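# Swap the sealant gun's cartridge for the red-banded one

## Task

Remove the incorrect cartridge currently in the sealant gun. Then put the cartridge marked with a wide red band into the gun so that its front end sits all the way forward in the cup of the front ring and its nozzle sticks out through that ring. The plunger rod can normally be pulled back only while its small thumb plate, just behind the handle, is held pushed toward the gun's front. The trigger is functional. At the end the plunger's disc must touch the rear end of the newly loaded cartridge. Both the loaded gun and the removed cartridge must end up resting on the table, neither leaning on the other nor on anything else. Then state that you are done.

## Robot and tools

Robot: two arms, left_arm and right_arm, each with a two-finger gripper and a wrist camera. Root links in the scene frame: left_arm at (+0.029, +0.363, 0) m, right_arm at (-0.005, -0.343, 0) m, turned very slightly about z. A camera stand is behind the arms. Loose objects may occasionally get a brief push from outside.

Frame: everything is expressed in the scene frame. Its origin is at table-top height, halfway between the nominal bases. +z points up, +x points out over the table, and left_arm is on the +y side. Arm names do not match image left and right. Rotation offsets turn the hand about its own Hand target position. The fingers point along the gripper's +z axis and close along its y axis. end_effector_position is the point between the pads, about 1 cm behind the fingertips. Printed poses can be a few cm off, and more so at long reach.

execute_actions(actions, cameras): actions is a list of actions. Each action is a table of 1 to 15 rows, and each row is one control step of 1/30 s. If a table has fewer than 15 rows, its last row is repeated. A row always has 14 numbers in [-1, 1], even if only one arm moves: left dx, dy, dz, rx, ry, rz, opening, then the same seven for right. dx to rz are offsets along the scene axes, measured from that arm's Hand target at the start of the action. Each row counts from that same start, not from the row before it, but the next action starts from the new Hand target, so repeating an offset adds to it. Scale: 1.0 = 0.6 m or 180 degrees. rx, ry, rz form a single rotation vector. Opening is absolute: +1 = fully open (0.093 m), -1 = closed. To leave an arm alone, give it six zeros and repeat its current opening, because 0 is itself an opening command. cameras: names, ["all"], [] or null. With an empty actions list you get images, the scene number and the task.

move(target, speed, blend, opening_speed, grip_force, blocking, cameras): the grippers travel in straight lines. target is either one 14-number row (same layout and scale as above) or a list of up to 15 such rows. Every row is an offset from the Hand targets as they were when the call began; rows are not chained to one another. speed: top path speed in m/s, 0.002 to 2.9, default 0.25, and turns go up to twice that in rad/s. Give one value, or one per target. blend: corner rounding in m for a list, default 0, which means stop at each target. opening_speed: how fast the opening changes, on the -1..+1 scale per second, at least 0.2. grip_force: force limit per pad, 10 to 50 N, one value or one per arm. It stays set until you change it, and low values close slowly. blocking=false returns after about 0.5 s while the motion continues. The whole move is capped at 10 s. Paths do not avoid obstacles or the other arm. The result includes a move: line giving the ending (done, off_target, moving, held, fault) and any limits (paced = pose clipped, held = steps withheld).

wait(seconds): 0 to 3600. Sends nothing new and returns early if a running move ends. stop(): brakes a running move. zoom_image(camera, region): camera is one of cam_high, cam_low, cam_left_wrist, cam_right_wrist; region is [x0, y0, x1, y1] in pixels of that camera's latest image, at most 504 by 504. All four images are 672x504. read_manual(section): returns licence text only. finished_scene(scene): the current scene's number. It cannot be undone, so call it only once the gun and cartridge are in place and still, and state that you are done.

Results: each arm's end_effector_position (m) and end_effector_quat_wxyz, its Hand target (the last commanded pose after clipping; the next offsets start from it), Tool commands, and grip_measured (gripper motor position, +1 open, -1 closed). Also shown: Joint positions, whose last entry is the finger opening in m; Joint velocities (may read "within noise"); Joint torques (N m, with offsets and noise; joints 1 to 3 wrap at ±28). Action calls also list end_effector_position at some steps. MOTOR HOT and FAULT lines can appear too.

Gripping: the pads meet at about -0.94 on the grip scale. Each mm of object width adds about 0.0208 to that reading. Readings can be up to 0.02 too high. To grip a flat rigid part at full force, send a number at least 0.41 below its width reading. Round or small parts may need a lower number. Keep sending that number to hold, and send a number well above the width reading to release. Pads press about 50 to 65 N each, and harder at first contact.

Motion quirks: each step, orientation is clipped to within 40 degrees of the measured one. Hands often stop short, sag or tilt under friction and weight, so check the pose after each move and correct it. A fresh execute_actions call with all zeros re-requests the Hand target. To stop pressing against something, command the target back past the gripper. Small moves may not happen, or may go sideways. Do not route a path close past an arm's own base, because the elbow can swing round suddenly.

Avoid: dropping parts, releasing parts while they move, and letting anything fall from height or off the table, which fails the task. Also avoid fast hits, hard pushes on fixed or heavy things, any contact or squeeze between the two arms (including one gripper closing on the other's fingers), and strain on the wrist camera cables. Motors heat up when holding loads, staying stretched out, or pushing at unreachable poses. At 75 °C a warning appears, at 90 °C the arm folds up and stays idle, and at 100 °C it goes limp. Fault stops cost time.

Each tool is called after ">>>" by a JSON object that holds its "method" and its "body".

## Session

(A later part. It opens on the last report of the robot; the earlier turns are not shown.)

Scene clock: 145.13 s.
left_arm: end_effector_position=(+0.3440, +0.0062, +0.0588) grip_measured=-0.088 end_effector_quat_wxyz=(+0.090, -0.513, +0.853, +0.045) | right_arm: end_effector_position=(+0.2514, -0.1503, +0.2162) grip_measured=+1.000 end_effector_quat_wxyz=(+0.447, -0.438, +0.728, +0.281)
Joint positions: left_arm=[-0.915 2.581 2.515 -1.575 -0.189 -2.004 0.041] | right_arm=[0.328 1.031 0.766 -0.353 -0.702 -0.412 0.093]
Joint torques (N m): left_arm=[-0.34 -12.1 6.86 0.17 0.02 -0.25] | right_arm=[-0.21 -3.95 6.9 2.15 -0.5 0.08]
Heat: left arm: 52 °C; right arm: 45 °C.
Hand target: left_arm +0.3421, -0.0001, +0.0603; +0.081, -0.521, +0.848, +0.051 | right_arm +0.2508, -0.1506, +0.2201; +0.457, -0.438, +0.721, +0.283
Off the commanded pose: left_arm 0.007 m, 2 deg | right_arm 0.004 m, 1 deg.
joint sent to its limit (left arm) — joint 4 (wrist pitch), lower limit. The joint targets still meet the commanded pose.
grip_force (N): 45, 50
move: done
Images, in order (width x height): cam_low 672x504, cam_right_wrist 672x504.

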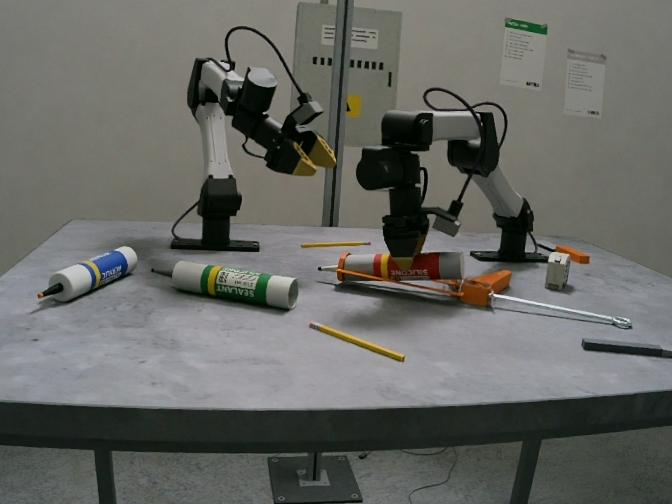

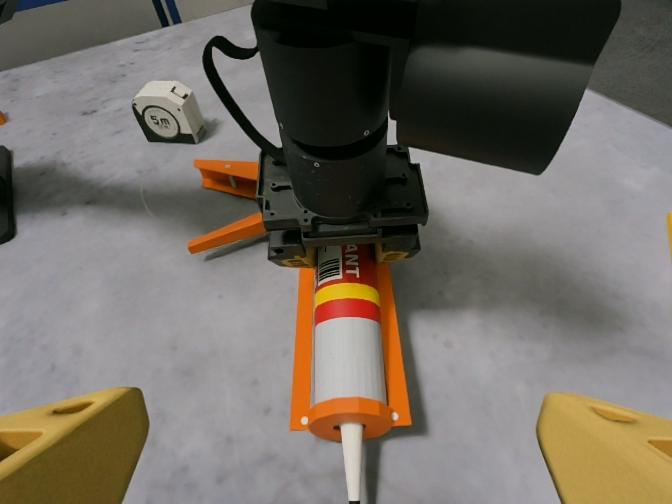

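>>> {"method": "move", "body": {"target": [-0.0045,-0.0085,0.0015,0.0049,-0.0027,0,-0.4,0,0,0,0,0,0,1.0], "speed": 0.05, "cameras": ["cam_right_wrist","cam_low"]}}

>>> {"method": "zoom_image", "body": {"camera": "cam_low", "region": [315, 235, 385, 290]}}

>>> {"method": "zoom_image", "body": {"camera": "cam_low", "region": [430, 235, 520, 310]}}

>>> {"method": "zoom_image", "body": {"camera": "cam_right_wrist", "region": [240, 300, 440, 470]}}

Scene clock: 146.37 s.
left_arm: end_effector_position=(+0.3388, +0.0023, +0.0549) grip_measured=-0.088 end_effector_quat_wxyz=(+0.089, -0.514, +0.852, +0.048) | right_arm: end_effector_position=(+0.2514, -0.1503, +0.2162) grip_measured=+1.000 end_effector_quat_wxyz=(+0.447, -0.438, +0.728, +0.281)
Joint positions: left_arm=[-0.928 2.589 2.515 -1.575 -0.188 -2.022 0.041] | right_arm=[0.328 1.031 0.766 -0.353 -0.702 -0.412 0.093]
Joint torques (N m): left_arm=[-0.58 -12.56 7.68 0.14 -0.11 -0.2] | right_arm=[-0.23 -3.97 6.93 2.15 -0.5 0.08]
Heat: left arm: 52 °C; right arm: 45 °C.
Hand target: left_arm +0.3394, -0.0052, +0.0612; +0.089, -0.521, +0.847, +0.055 | right_arm +0.2508, -0.1506, +0.2201; +0.457, -0.438, +0.721, +0.283
Off the commanded pose: left_arm 0.010 m, 1 deg | right_arm 0.004 m, 1 deg.
joint sent to its limit (left arm) — joint 4 (wrist pitch), lower limit. The joint targets are off in orientation, not in position.
grip_force (N): 45, 50
move: done
Images, in order (width x height): cam_low 672x504, cam_right_wrist 672x504.

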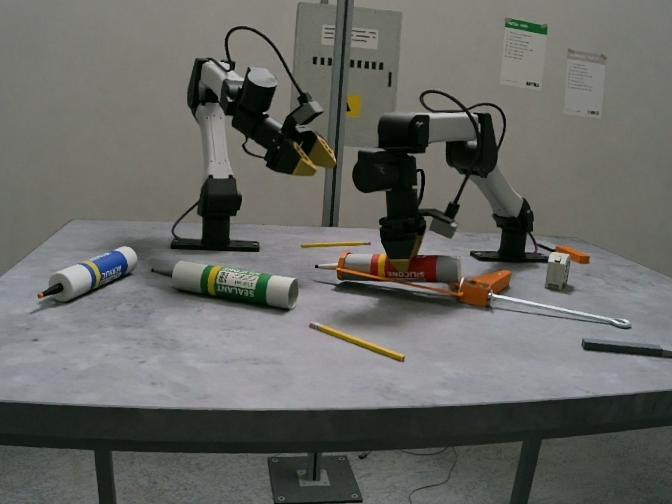

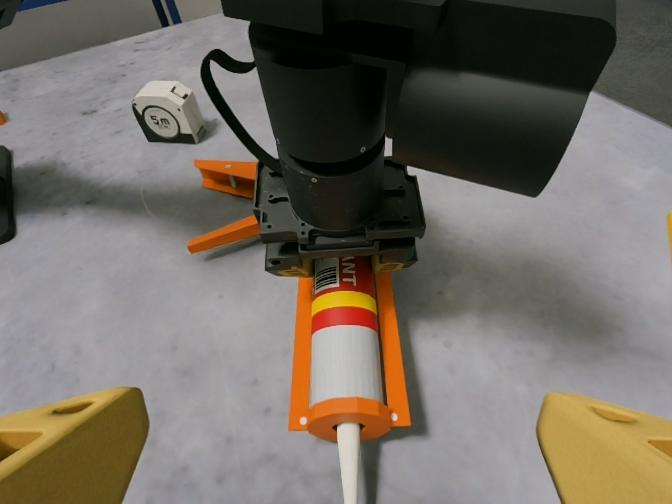

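Scaled by 7.200.

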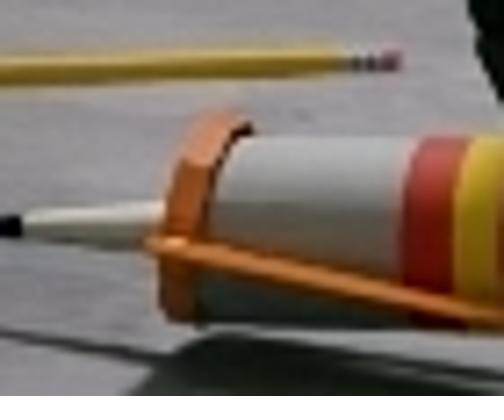

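Scaled by 5.600.

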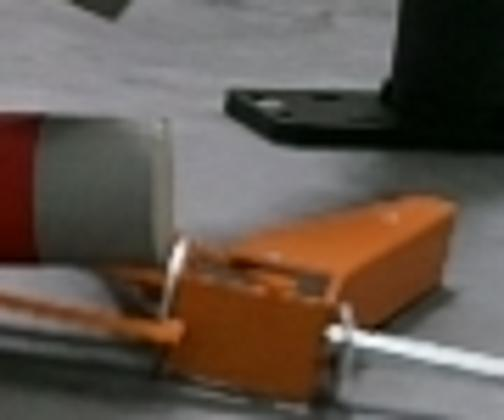

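Scaled by 2.520.

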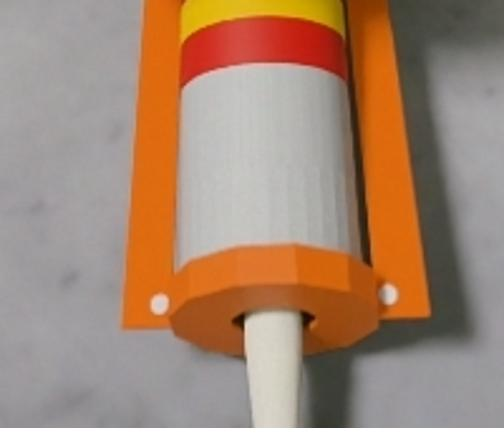

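>>> {"method": "move", "body": {"target": [0,-0.001,-0.0155,-0.0243,0.0135,0,-0.4,0,0,0,0,0,0,1.0], "speed": 0.05, "cameras": ["cam_right_wrist","cam_low"]}}

>>> {"method": "zoom_image", "body": {"camera": "cam_low", "region": [315, 235, 385, 290]}}

>>> {"method": "zoom_image", "body": {"camera": "cam_low", "region": [430, 235, 520, 310]}}

>>> {"method": "zoom_image", "body": {"camera": "cam_right_wrist", "region": [240, 300, 440, 470]}}

Scene clock: 148.20 s.
left_arm: end_effector_position=(+0.3360, +0.0015, +0.0482) grip_measured=-0.088 end_effector_quat_wxyz=(+0.058, -0.523, +0.849, +0.051) | right_arm: end_effector_position=(+0.2514, -0.1503, +0.2162) grip_measured=+1.000 end_effector_quat_wxyz=(+0.447, -0.438, +0.728, +0.281)
Joint positions: left_arm=[-0.912 2.6 2.515 -1.575 -0.126 -2.022 0.041] | right_arm=[0.328 1.031 0.766 -0.353 -0.702 -0.412 0.093]
Joint torques (N m): left_arm=[0.2 -12.37 7.42 0.24 0.05 0.09] | right_arm=[-0.25 -3.93 6.91 2.15 -0.5 0.08]
Heat: left arm: 52 °C; right arm: 44 °C.
Hand target: left_arm +0.3394, -0.0057, +0.0519; +0.051, -0.523, +0.850, +0.034 | right_arm +0.2508, -0.1506, +0.2201; +0.457, -0.438, +0.721, +0.283
Off the commanded pose: left_arm 0.009 m, 2 deg | right_arm 0.004 m, 1 deg.
grip_force (N): 45, 50
move: done
Images, in order (width x height): cam_low 672x504, cam_right_wrist 672x504.

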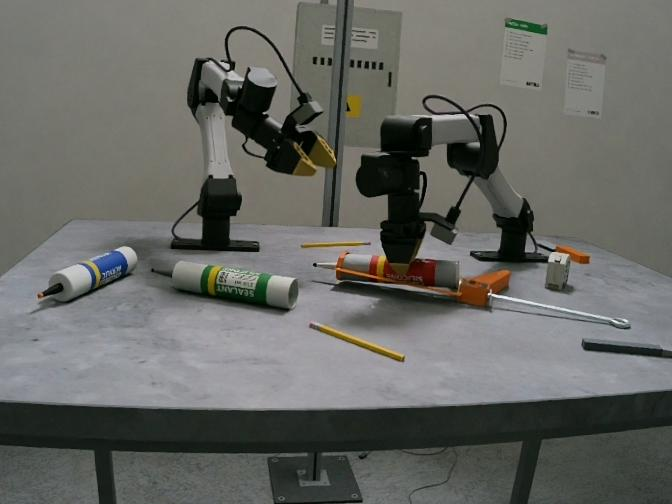

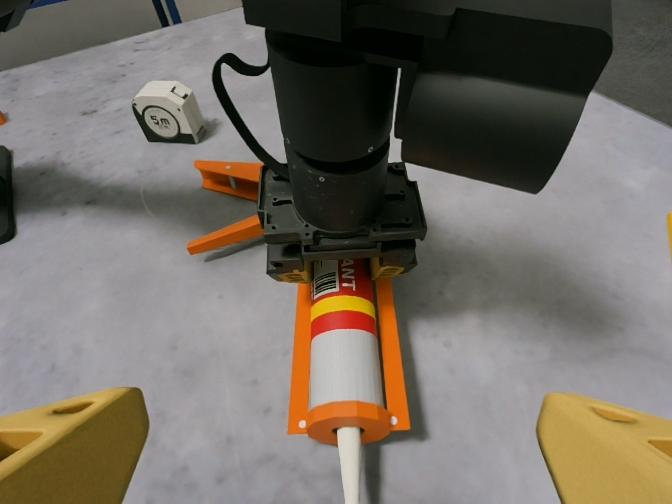

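Scaled by 7.200.

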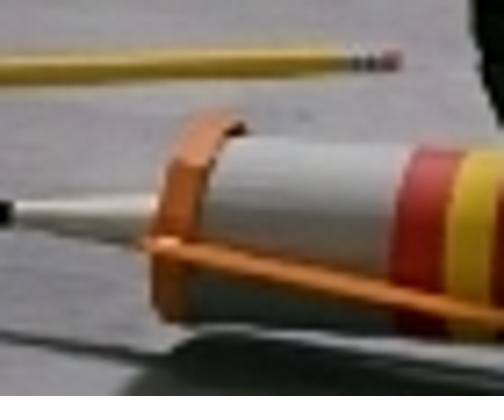

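Scaled by 5.600.

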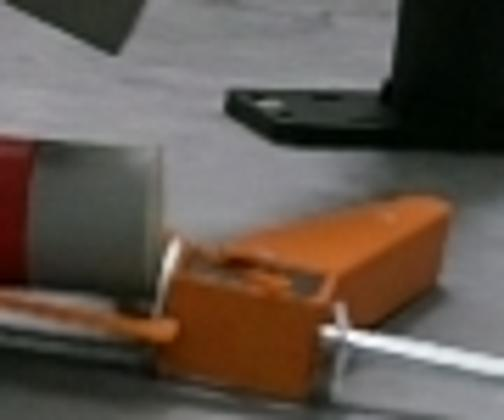

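Scaled by 2.520.

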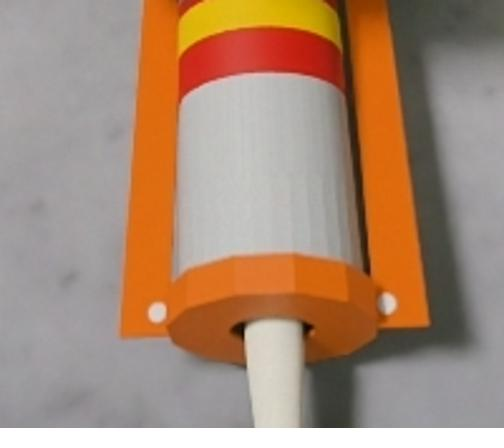

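>>> {"method": "move", "body": {"target": [0.0012,-0.002,-0.0135,-0.0194,0.0108,0,-0.4,0,0,0,0,0,0,1.0], "speed": 0.05, "cameras": ["cam_right_wrist","cam_low"]}}

>>> {"method": "zoom_image", "body": {"camera": "cam_low", "region": [315, 235, 385, 290]}}

>>> {"method": "zoom_image", "body": {"camera": "cam_low", "region": [430, 235, 520, 310]}}

>>> {"method": "zoom_image", "body": {"camera": "cam_right_wrist", "region": [240, 300, 440, 470]}}

Scene clock: 149.90 s.
left_arm: end_effector_position=(+0.3361, -0.0015, +0.0326) grip_measured=-0.089 end_effector_quat_wxyz=(+0.025, -0.526, +0.849, +0.042) | right_arm: end_effector_position=(+0.2514, -0.1503, +0.2162) grip_measured=+1.000 end_effector_quat_wxyz=(+0.447, -0.438, +0.728, +0.281)
Joint positions: left_arm=[-0.893 2.584 2.427 -1.491 -0.061 -2.003 0.041] | right_arm=[0.328 1.031 0.766 -0.353 -0.702 -0.412 0.093]
Joint torques (N m): left_arm=[0.4 -15.25 4.78 0.42 0.09 0.15] | right_arm=[-0.27 -3.95 6.93 2.15 -0.51 0.08]
Heat: left arm: 52 °C; right arm: 44 °C.
Hand target: left_arm +0.3401, -0.0071, +0.0439; +0.021, -0.523, +0.852, +0.017 | right_arm +0.2508, -0.1506, +0.2201; +0.457, -0.438, +0.721, +0.283
Off the commanded pose: left_arm 0.013 m, 3 deg | right_arm 0.004 m, 1 deg.
grip_force (N): 45, 50
move: off_target (left_arm)
Images, in order (width x height): cam_low 672x504, cam_right_wrist 672x504.

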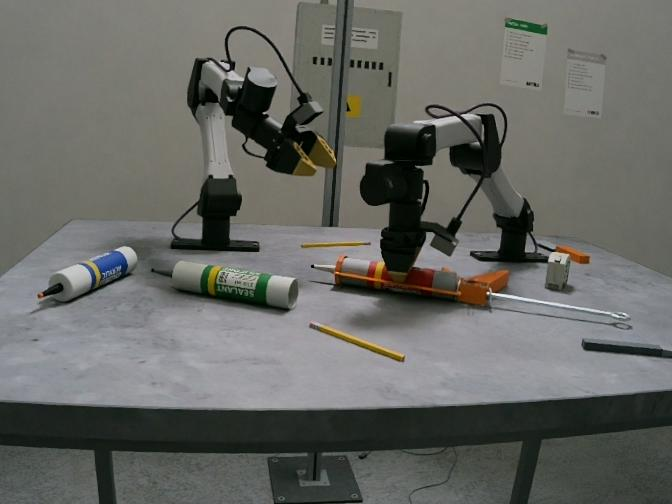

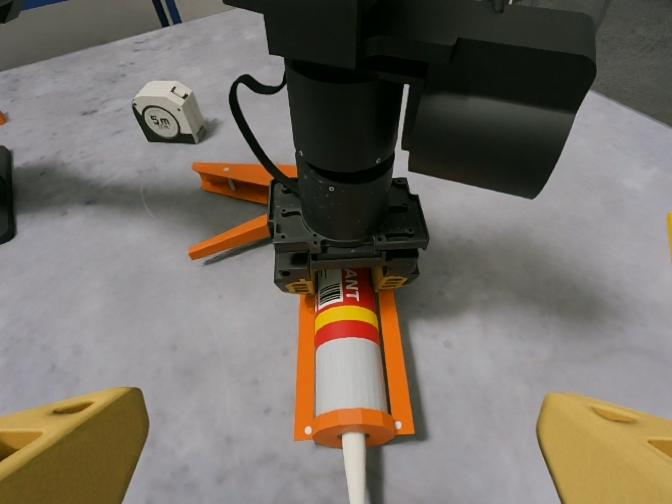

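Scaled by 7.200.

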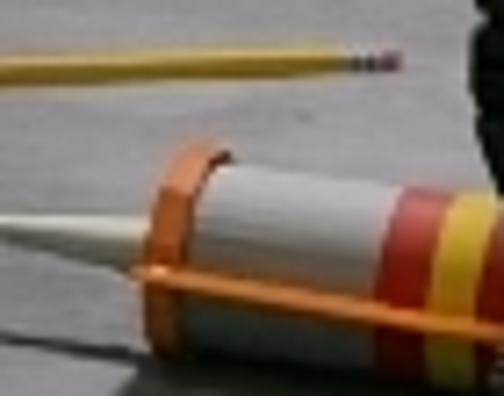

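Scaled by 5.600.

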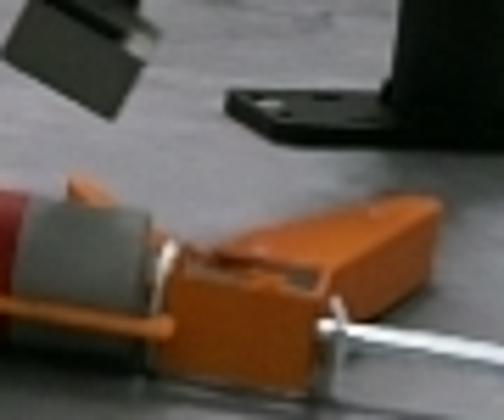

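Scaled by 2.520.

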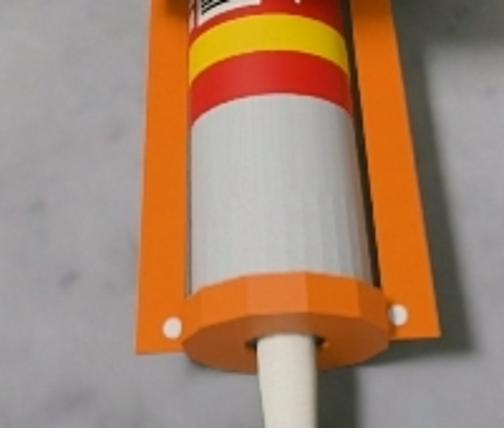

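>>> {"method": "move", "body": {"target": [-0.003,-0.004,-0.015,-0.0146,0.0081,0,-0.4,0,0,0,0,0,0,1.0], "speed": 0.05, "cameras": ["cam_right_wrist","cam_low"]}}

>>> {"method": "zoom_image", "body": {"camera": "cam_low", "region": [310, 235, 520, 330]}}

>>> {"method": "zoom_image", "body": {"camera": "cam_right_wrist", "region": [240, 300, 440, 470]}}

Scene clock: 151.40 s.
left_arm: end_effector_position=(+0.3366, -0.0015, +0.0304) grip_measured=-0.089 end_effector_quat_wxyz=(+0.009, -0.526, +0.850, +0.027) | right_arm: end_effector_position=(+0.2514, -0.1503, +0.2162) grip_measured=+1.000 end_effector_quat_wxyz=(+0.447, -0.438, +0.728, +0.281)
Joint positions: left_arm=[-0.88 2.539 2.336 -1.419 -0.026 -1.989 0.041] | right_arm=[0.328 1.031 0.766 -0.353 -0.702 -0.412 0.093]
Joint torques (N m): left_arm=[0.24 -14.06 4.3 0.56 0.23 0.11] | right_arm=[-0.23 -3.93 6.93 2.15 -0.5 0.08]
Heat: left arm: 52 °C; right arm: 43 °C.
Hand target: left_arm +0.3383, -0.0095, +0.0349; -0.002, -0.523, +0.852, +0.004 | right_arm +0.2508, -0.1506, +0.2201; +0.457, -0.438, +0.721, +0.283
Off the commanded pose: left_arm 0.009 m, 3 deg | right_arm 0.004 m, 1 deg.
grip_force (N): 45, 50
move: off_target (left_arm)
Images, in order (width x height): cam_low 672x504, cam_right_wrist 672x504.

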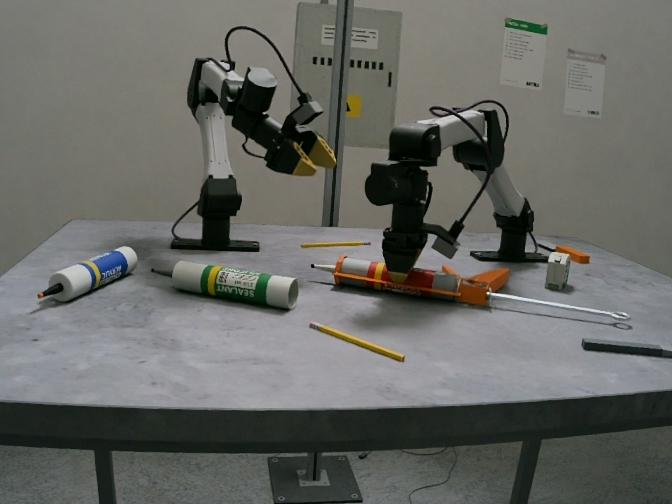

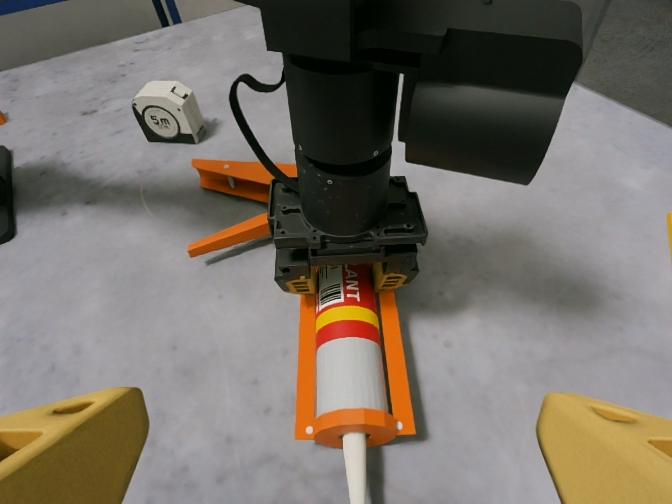

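Scaled by 2.400.

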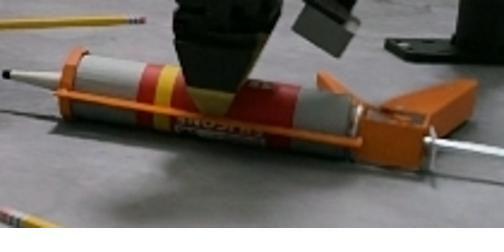

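Scaled by 2.520.

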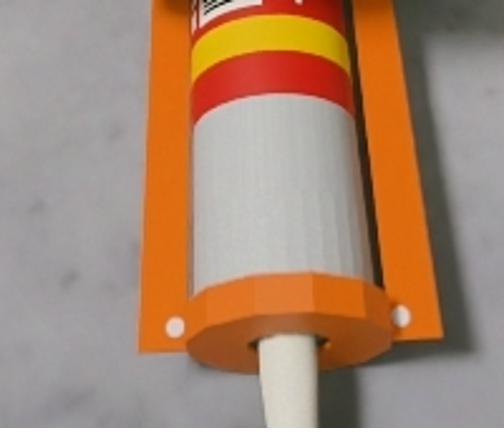

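>>> {"method": "move", "body": {"target": [[0,0,0,0,0,0,0.4,0,0,0,0,0,0,1.0],[0.004,0.008,0.15,0,0,0,0.4,0,0,0,0,0,0,1.0]], "speed": 0.1, "opening_speed": 1.0, "grip_force": 50, "cameras": ["cam_right_wrist","cam_low","cam_high","cam_left_wrist"]}}

>>> {"method": "zoom_image", "body": {"camera": "cam_low", "region": [310, 235, 520, 330]}}

Scene clock: 154.20 s.
left_arm: end_effector_position=(+0.3400, -0.0061, +0.1122) grip_measured=+0.398 end_effector_quat_wxyz=(+0.006, -0.526, +0.850, -0.033) | right_arm: end_effector_position=(+0.2514, -0.1503, +0.2162) grip_measured=+1.000 end_effector_quat_wxyz=(+0.447, -0.438, +0.728, +0.281)
Joint positions: left_arm=[-0.872 2.464 2.526 -1.565 -0.003 -1.981 0.064] | right_arm=[0.328 1.031 0.766 -0.353 -0.702 -0.412 0.093]
Joint torques (N m): left_arm=[0.5 -13.78 6.02 0.36 0.04 0.09] | right_arm=[-0.21 -3.96 6.93 2.16 -0.5 0.08]
Heat: left arm: 53 °C; right arm: 43 °C.
Hand target: left_arm +0.3408, -0.0045, +0.1249; -0.002, -0.523, +0.852, +0.004 | right_arm +0.2508, -0.1506, +0.2201; +0.457, -0.438, +0.721, +0.283
Off the commanded pose: left_arm 0.013 m, 4 deg | right_arm 0.004 m, 1 deg.
joint sent to its limit (left arm) — joint 4 (wrist pitch), lower limit. The joint targets are off in orientation, not in position.
move: off_target (left_arm)

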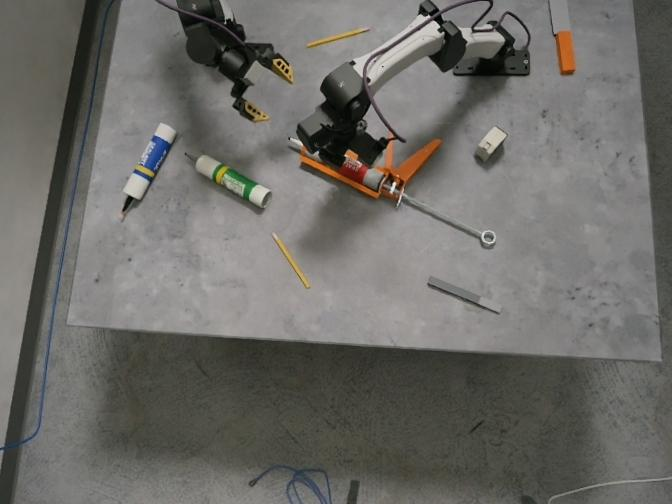

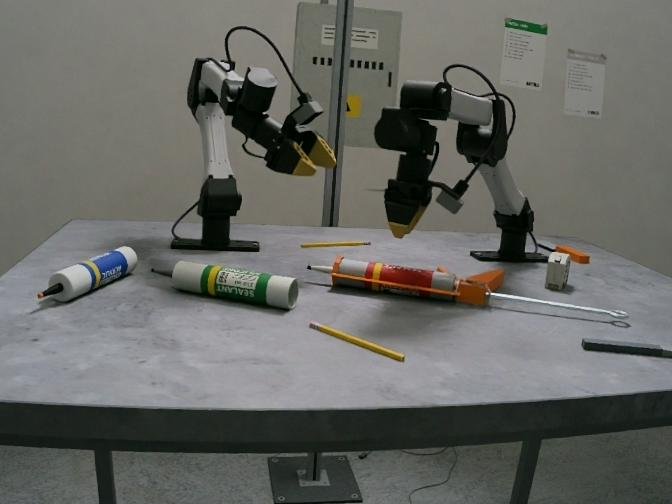

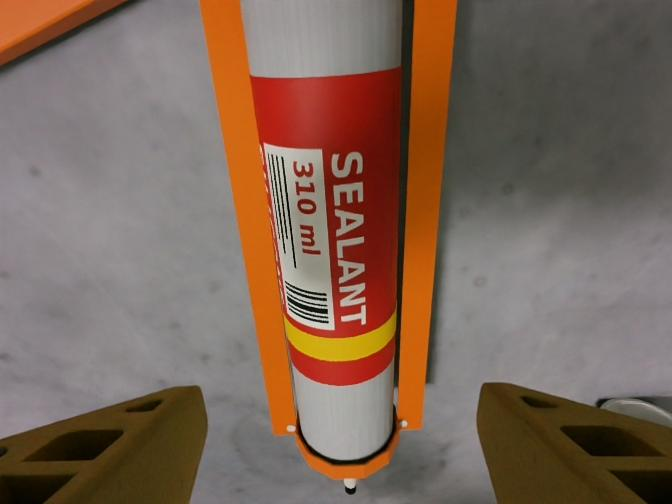

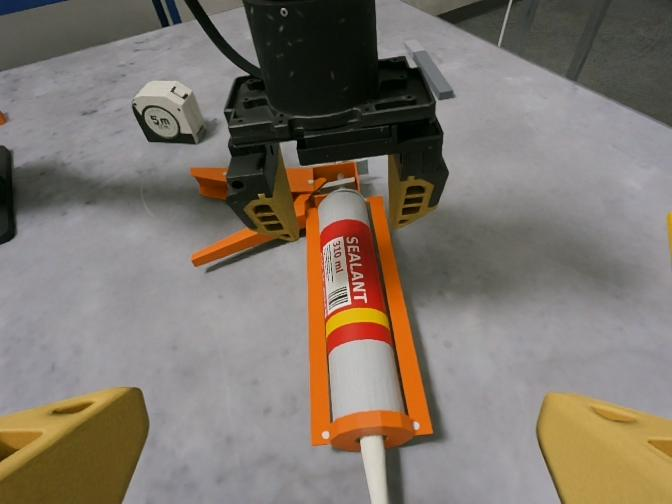

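Scaled by 2.400.

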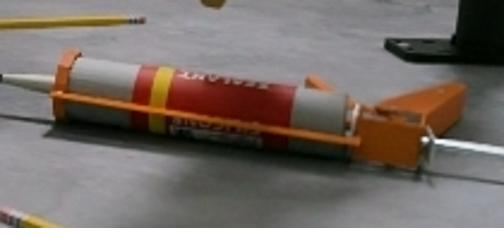

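>>> {"method": "zoom_image", "body": {"camera": "cam_high", "region": [270, 100, 510, 280]}}

>>> {"method": "zoom_image", "body": {"camera": "cam_right_wrist", "region": [240, 150, 480, 470]}}

Scaled by 2.100.

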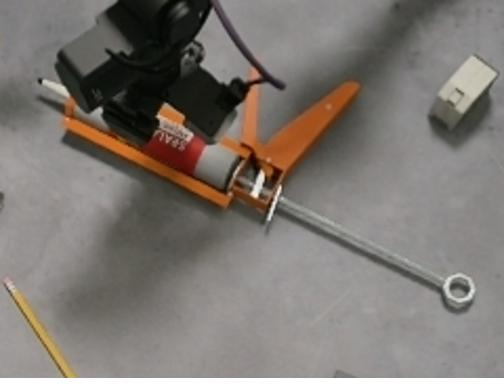

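Scaled by 1.575.

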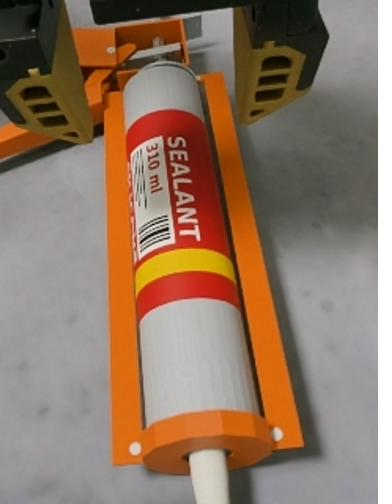

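>>> {"method": "move", "body": {"target": [[0.2737,0.6275,-0.01,0,0,0.0167,0.4,0,0,0,0,0,0,1.0],[0.2737,0.6275,-0.01,0,0,0.0167,0.4,0.127,0.2143,-0.16,-0.3254,0.1569,0.0173,1.0]], "speed": [0.35,0.2], "cameras": ["cam_right_wrist","cam_low","cam_high","cam_left_wrist"]}}

Scene clock: 161.50 s.
left_arm: end_effector_position=(+0.5036, +0.3732, +0.1204) grip_measured=+0.398 end_effector_quat_wxyz=(+0.027, -0.552, +0.833, -0.017) | right_arm: end_effector_position=(+0.3270, -0.0222, +0.1334) grip_measured=+1.000 end_effector_quat_wxyz=(+0.029, -0.545, +0.838, +0.013)
Joint positions: left_arm=[0.021 2.42 2.479 -1.566 -0.001 -1.151 0.064] | right_arm=[0.793 2.349 2.407 -1.566 -0.015 -0.389 0.093]
Joint torques (N m): left_arm=[-0.24 -10.51 6.93 0.42 -0.04 0.15] | right_arm=[0.46 -9.77 7.97 0.42 -0.11 0.13]
Heat: left arm: 53 °C; right arm: 43 °C.
Hand target: left_arm +0.5050, +0.3719, +0.1188; -0.002, -0.546, +0.838, +0.004 | right_arm +0.3270, -0.0221, +0.1241; -0.002, -0.543, +0.840, +0.003
Off the commanded pose: left_arm 0.002 m, 4 deg | right_arm 0.009 m, 4 deg.
joint sent to its limit (left arm) — joint 4 (wrist pitch), lower limit. The joint targets are off in orientation, not in position.
joint sent to its limit (right arm) — joint 4 (wrist pitch), lower limit. The joint targets still meet the commanded pose.
move: off_target (left_arm, right_arm)

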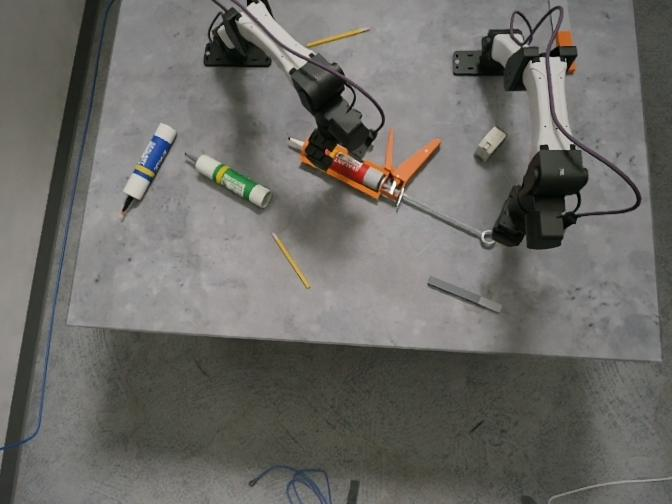

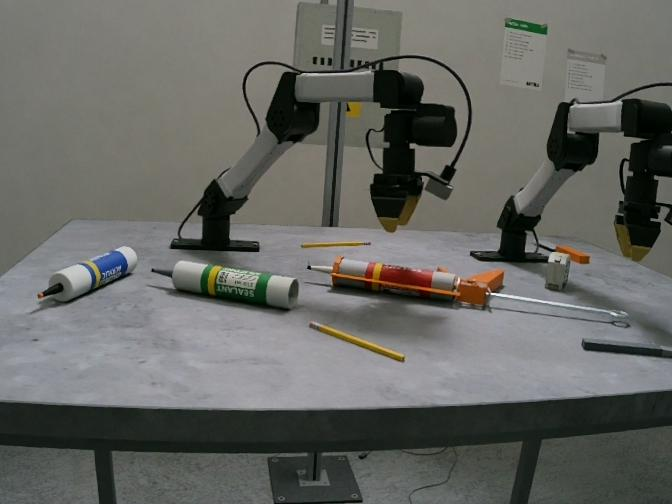

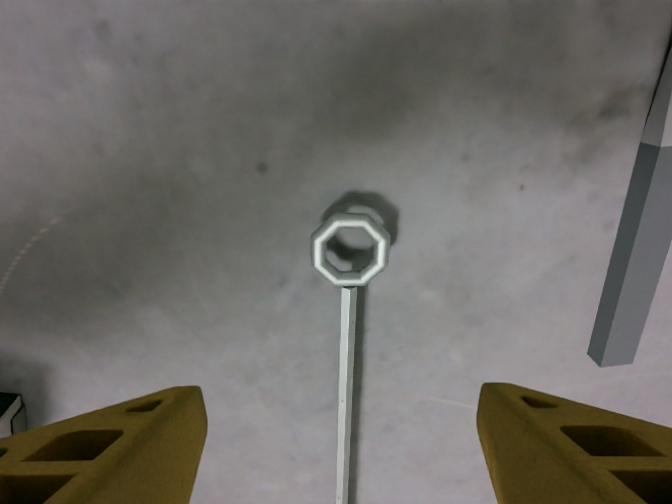

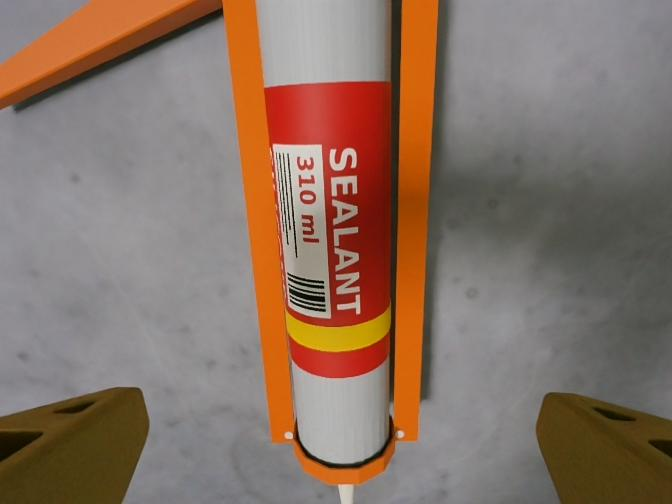

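>>> {"method": "move", "body": {"target": [0.006,-0.0027,-0.15,0,0,0,0.3,0,0,-0.12,0,0,0.01,1.0], "speed": 0.15, "cameras": ["cam_right_wrist","cam_low","cam_left_wrist"]}}

Scene clock: 163.57 s.
left_arm: end_effector_position=(+0.5069, +0.3720, +0.0348) grip_measured=+0.302 end_effector_quat_wxyz=(-0.002, -0.552, +0.834, +0.002) | right_arm: end_effector_position=(+0.3259, -0.0233, +0.0651) grip_measured=+1.000 end_effector_quat_wxyz=(+0.004, -0.551, +0.834, +0.008)
Joint positions: left_arm=[0.018 2.472 2.232 -1.336 -0.001 -1.151 0.06] | right_arm=[0.793 2.349 2.133 -1.344 -0.014 -0.404 0.093]
Joint torques (N m): left_arm=[-0.34 -11.17 5.68 0.48 -0.05 0.11] | right_arm=[0.46 -10.67 5.86 0.7 -0.1 -0.06]
Heat: left arm: 53 °C; right arm: 43 °C.
Hand target: left_arm +0.5086, +0.3703, +0.0289; -0.002, -0.546, +0.838, +0.004 | right_arm +0.3270, -0.0221, +0.0521; -0.002, -0.556, +0.831, +0.003
Off the commanded pose: left_arm 0.006 m, 1 deg | right_arm 0.013 m, 1 deg.
move: off_target (right_arm)
Images, in order (width x height): cam_low 672x504, cam_left_wrist 672x504, cam_right_wrist 672x504.

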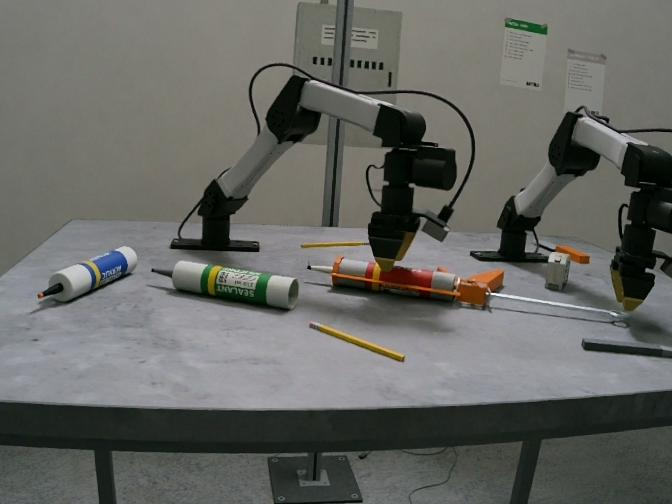

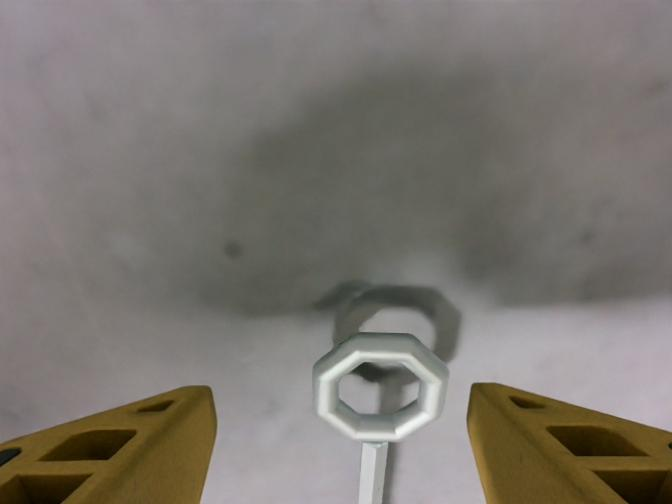

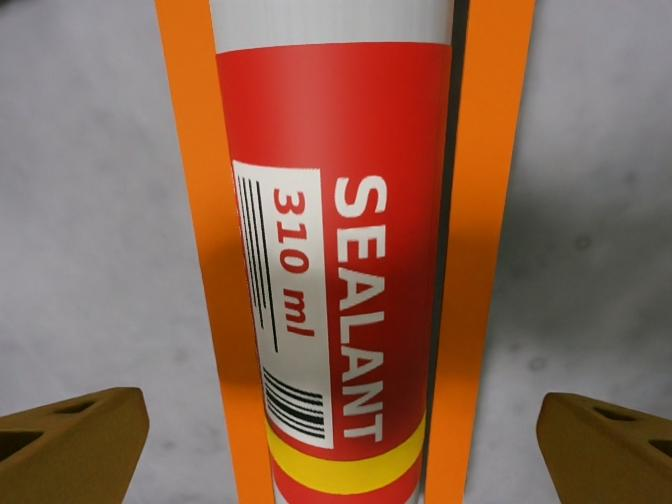

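>>> {"method": "move", "body": {"target": [0.013,-0.006,-0.0407,0,0,0,0.3,0.002,-0.001,-0.05,0,0,0,1.0], "speed": 0.1, "cameras": ["cam_right_wrist","cam_low","cam_left_wrist"]}}

>>> {"method": "zoom_image", "body": {"camera": "cam_low", "region": [320, 220, 460, 310]}}

>>> {"method": "zoom_image", "body": {"camera": "cam_low", "region": [560, 260, 672, 340]}}

Scene clock: 165.20 s.
left_arm: end_effector_position=(+0.5151, +0.3688, +0.0115) grip_measured=+0.302 end_effector_quat_wxyz=(-0.001, -0.549, +0.836, +0.001) | right_arm: end_effector_position=(+0.3271, -0.0223, +0.0396) grip_measured=+1.000 end_effector_quat_wxyz=(+0.008, -0.552, +0.834, +0.009)
Joint positions: left_arm=[0.011 2.523 2.232 -1.284 -0.001 -1.151 0.06] | right_arm=[0.793 2.349 2.032 -1.234 -0.014 -0.406 0.093]
Joint torques (N m): left_arm=[-0.35 -11.33 5.7 0.44 -0.06 0.01] | right_arm=[0.23 -9.74 6.05 0.73 -0.11 -0.06]
Heat: left arm: 53 °C; right arm: 43 °C.
Hand target: left_arm +0.5164, +0.3667, +0.0043; -0.002, -0.546, +0.838, +0.004 | right_arm +0.3282, -0.0227, +0.0221; -0.002, -0.556, +0.831, +0.003
Off the commanded pose: left_arm 0.007 m, 1 deg | right_arm 0.018 m, 1 deg.
move: off_target (right_arm)
Images, in order (width x height): cam_low 672x504, cam_left_wrist 672x504, cam_right_wrist 672x504.

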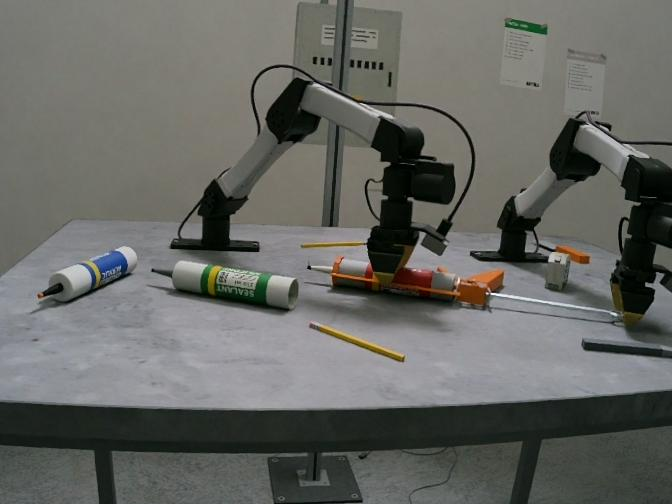

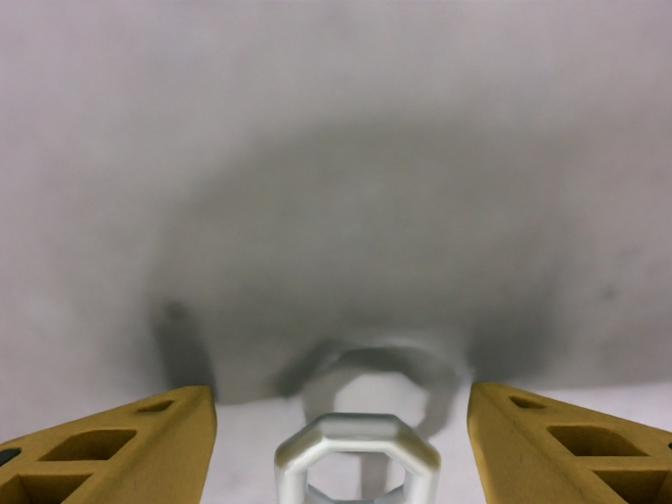

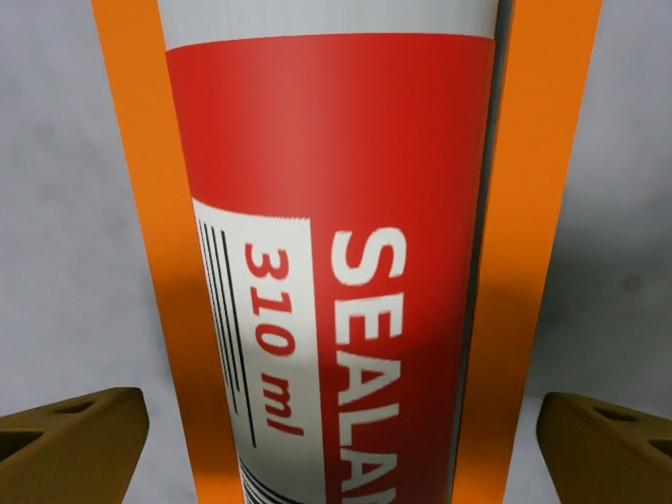

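Scaled by 3.600.

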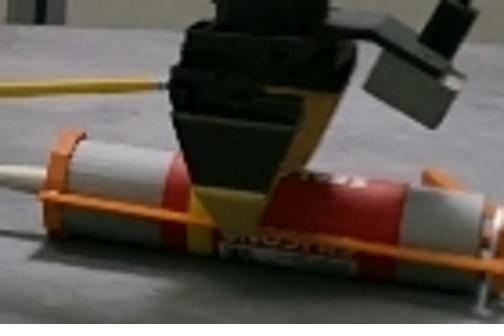

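Scaled by 4.500.

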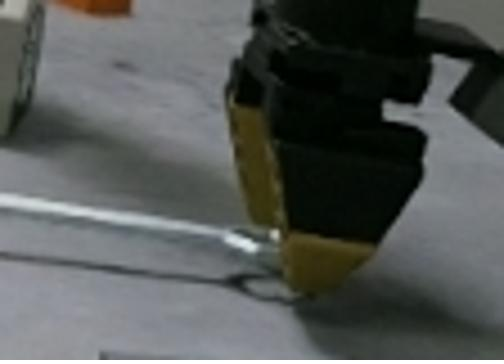

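>>> {"method": "move", "body": {"target": [-0.0062,-0.0263,0,0,0,0,0.3,0.001,-0.0005,-0.013,0,0,0,1.0], "speed": 0.06, "cameras": ["cam_right_wrist","cam_low","cam_left_wrist"]}}

>>> {"method": "zoom_image", "body": {"camera": "cam_low", "region": [320, 220, 460, 310]}}

>>> {"method": "zoom_image", "body": {"camera": "cam_low", "region": [560, 260, 672, 340]}}

Scene clock: 167.00 s.
left_arm: end_effector_position=(+0.5131, +0.3541, +0.0067) grip_measured=+0.302 end_effector_quat_wxyz=(-0.002, -0.541, +0.841, +0.007) | right_arm: end_effector_position=(+0.3277, -0.0218, +0.0318) grip_measured=+1.000 end_effector_quat_wxyz=(+0.008, -0.553, +0.833, +0.009)
Joint positions: left_arm=[-0.022 2.523 2.213 -1.271 -0.009 -1.166 0.06] | right_arm=[0.793 2.356 2.013 -1.208 -0.014 -0.408 0.093]
Joint torques (N m): left_arm=[-0.36 -12.89 4.33 0.5 0.03 -0.21] | right_arm=[0.08 -9.85 5.93 0.74 -0.11 -0.07]
Heat: left arm: 52 °C; right arm: 43 °C.
Hand target: left_arm +0.5126, +0.3509, +0.0043; -0.002, -0.545, +0.838, +0.004 | right_arm +0.3289, -0.0230, +0.0143; -0.002, -0.556, +0.831, +0.003
Off the commanded pose: left_arm 0.004 m, 1 deg | right_arm 0.018 m, 1 deg.
move: off_target (right_arm)
Images, in order (width x height): cam_low 672x504, cam_left_wrist 672x504, cam_right_wrist 672x504.

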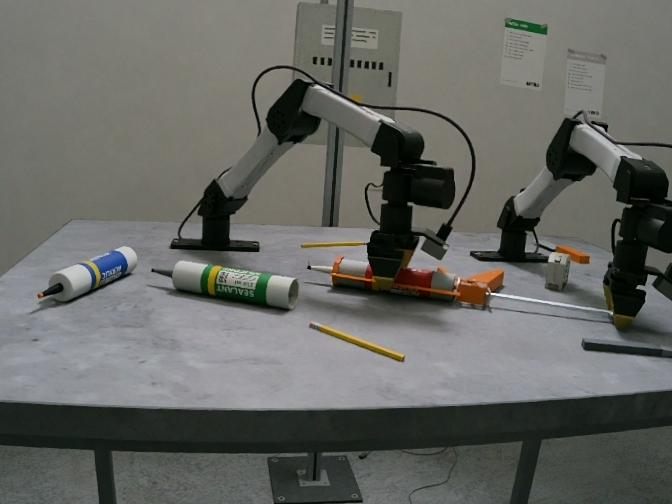

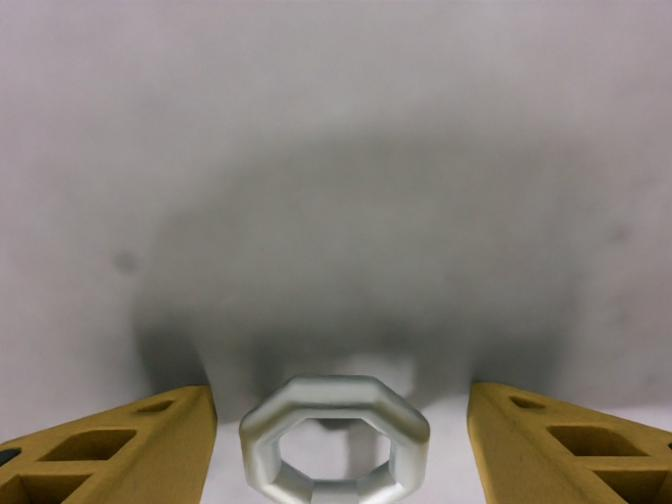

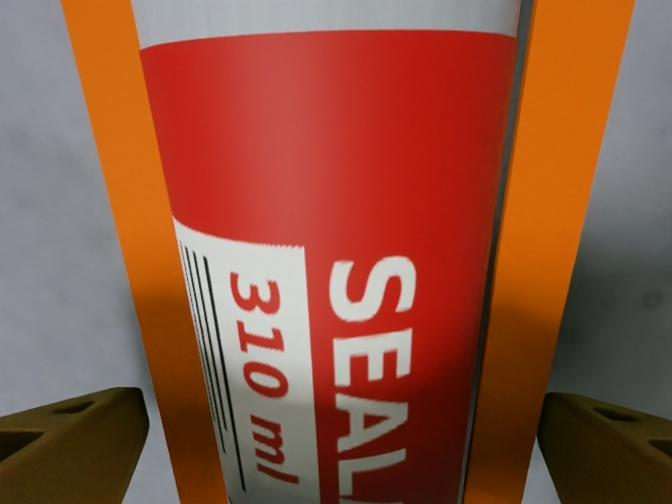

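Scaled by 3.600.

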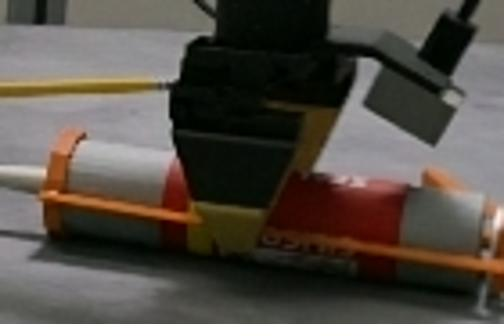

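Scaled by 4.500.

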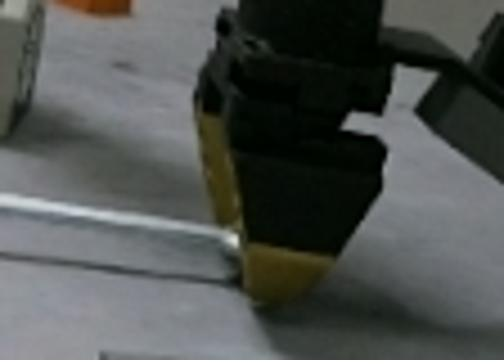

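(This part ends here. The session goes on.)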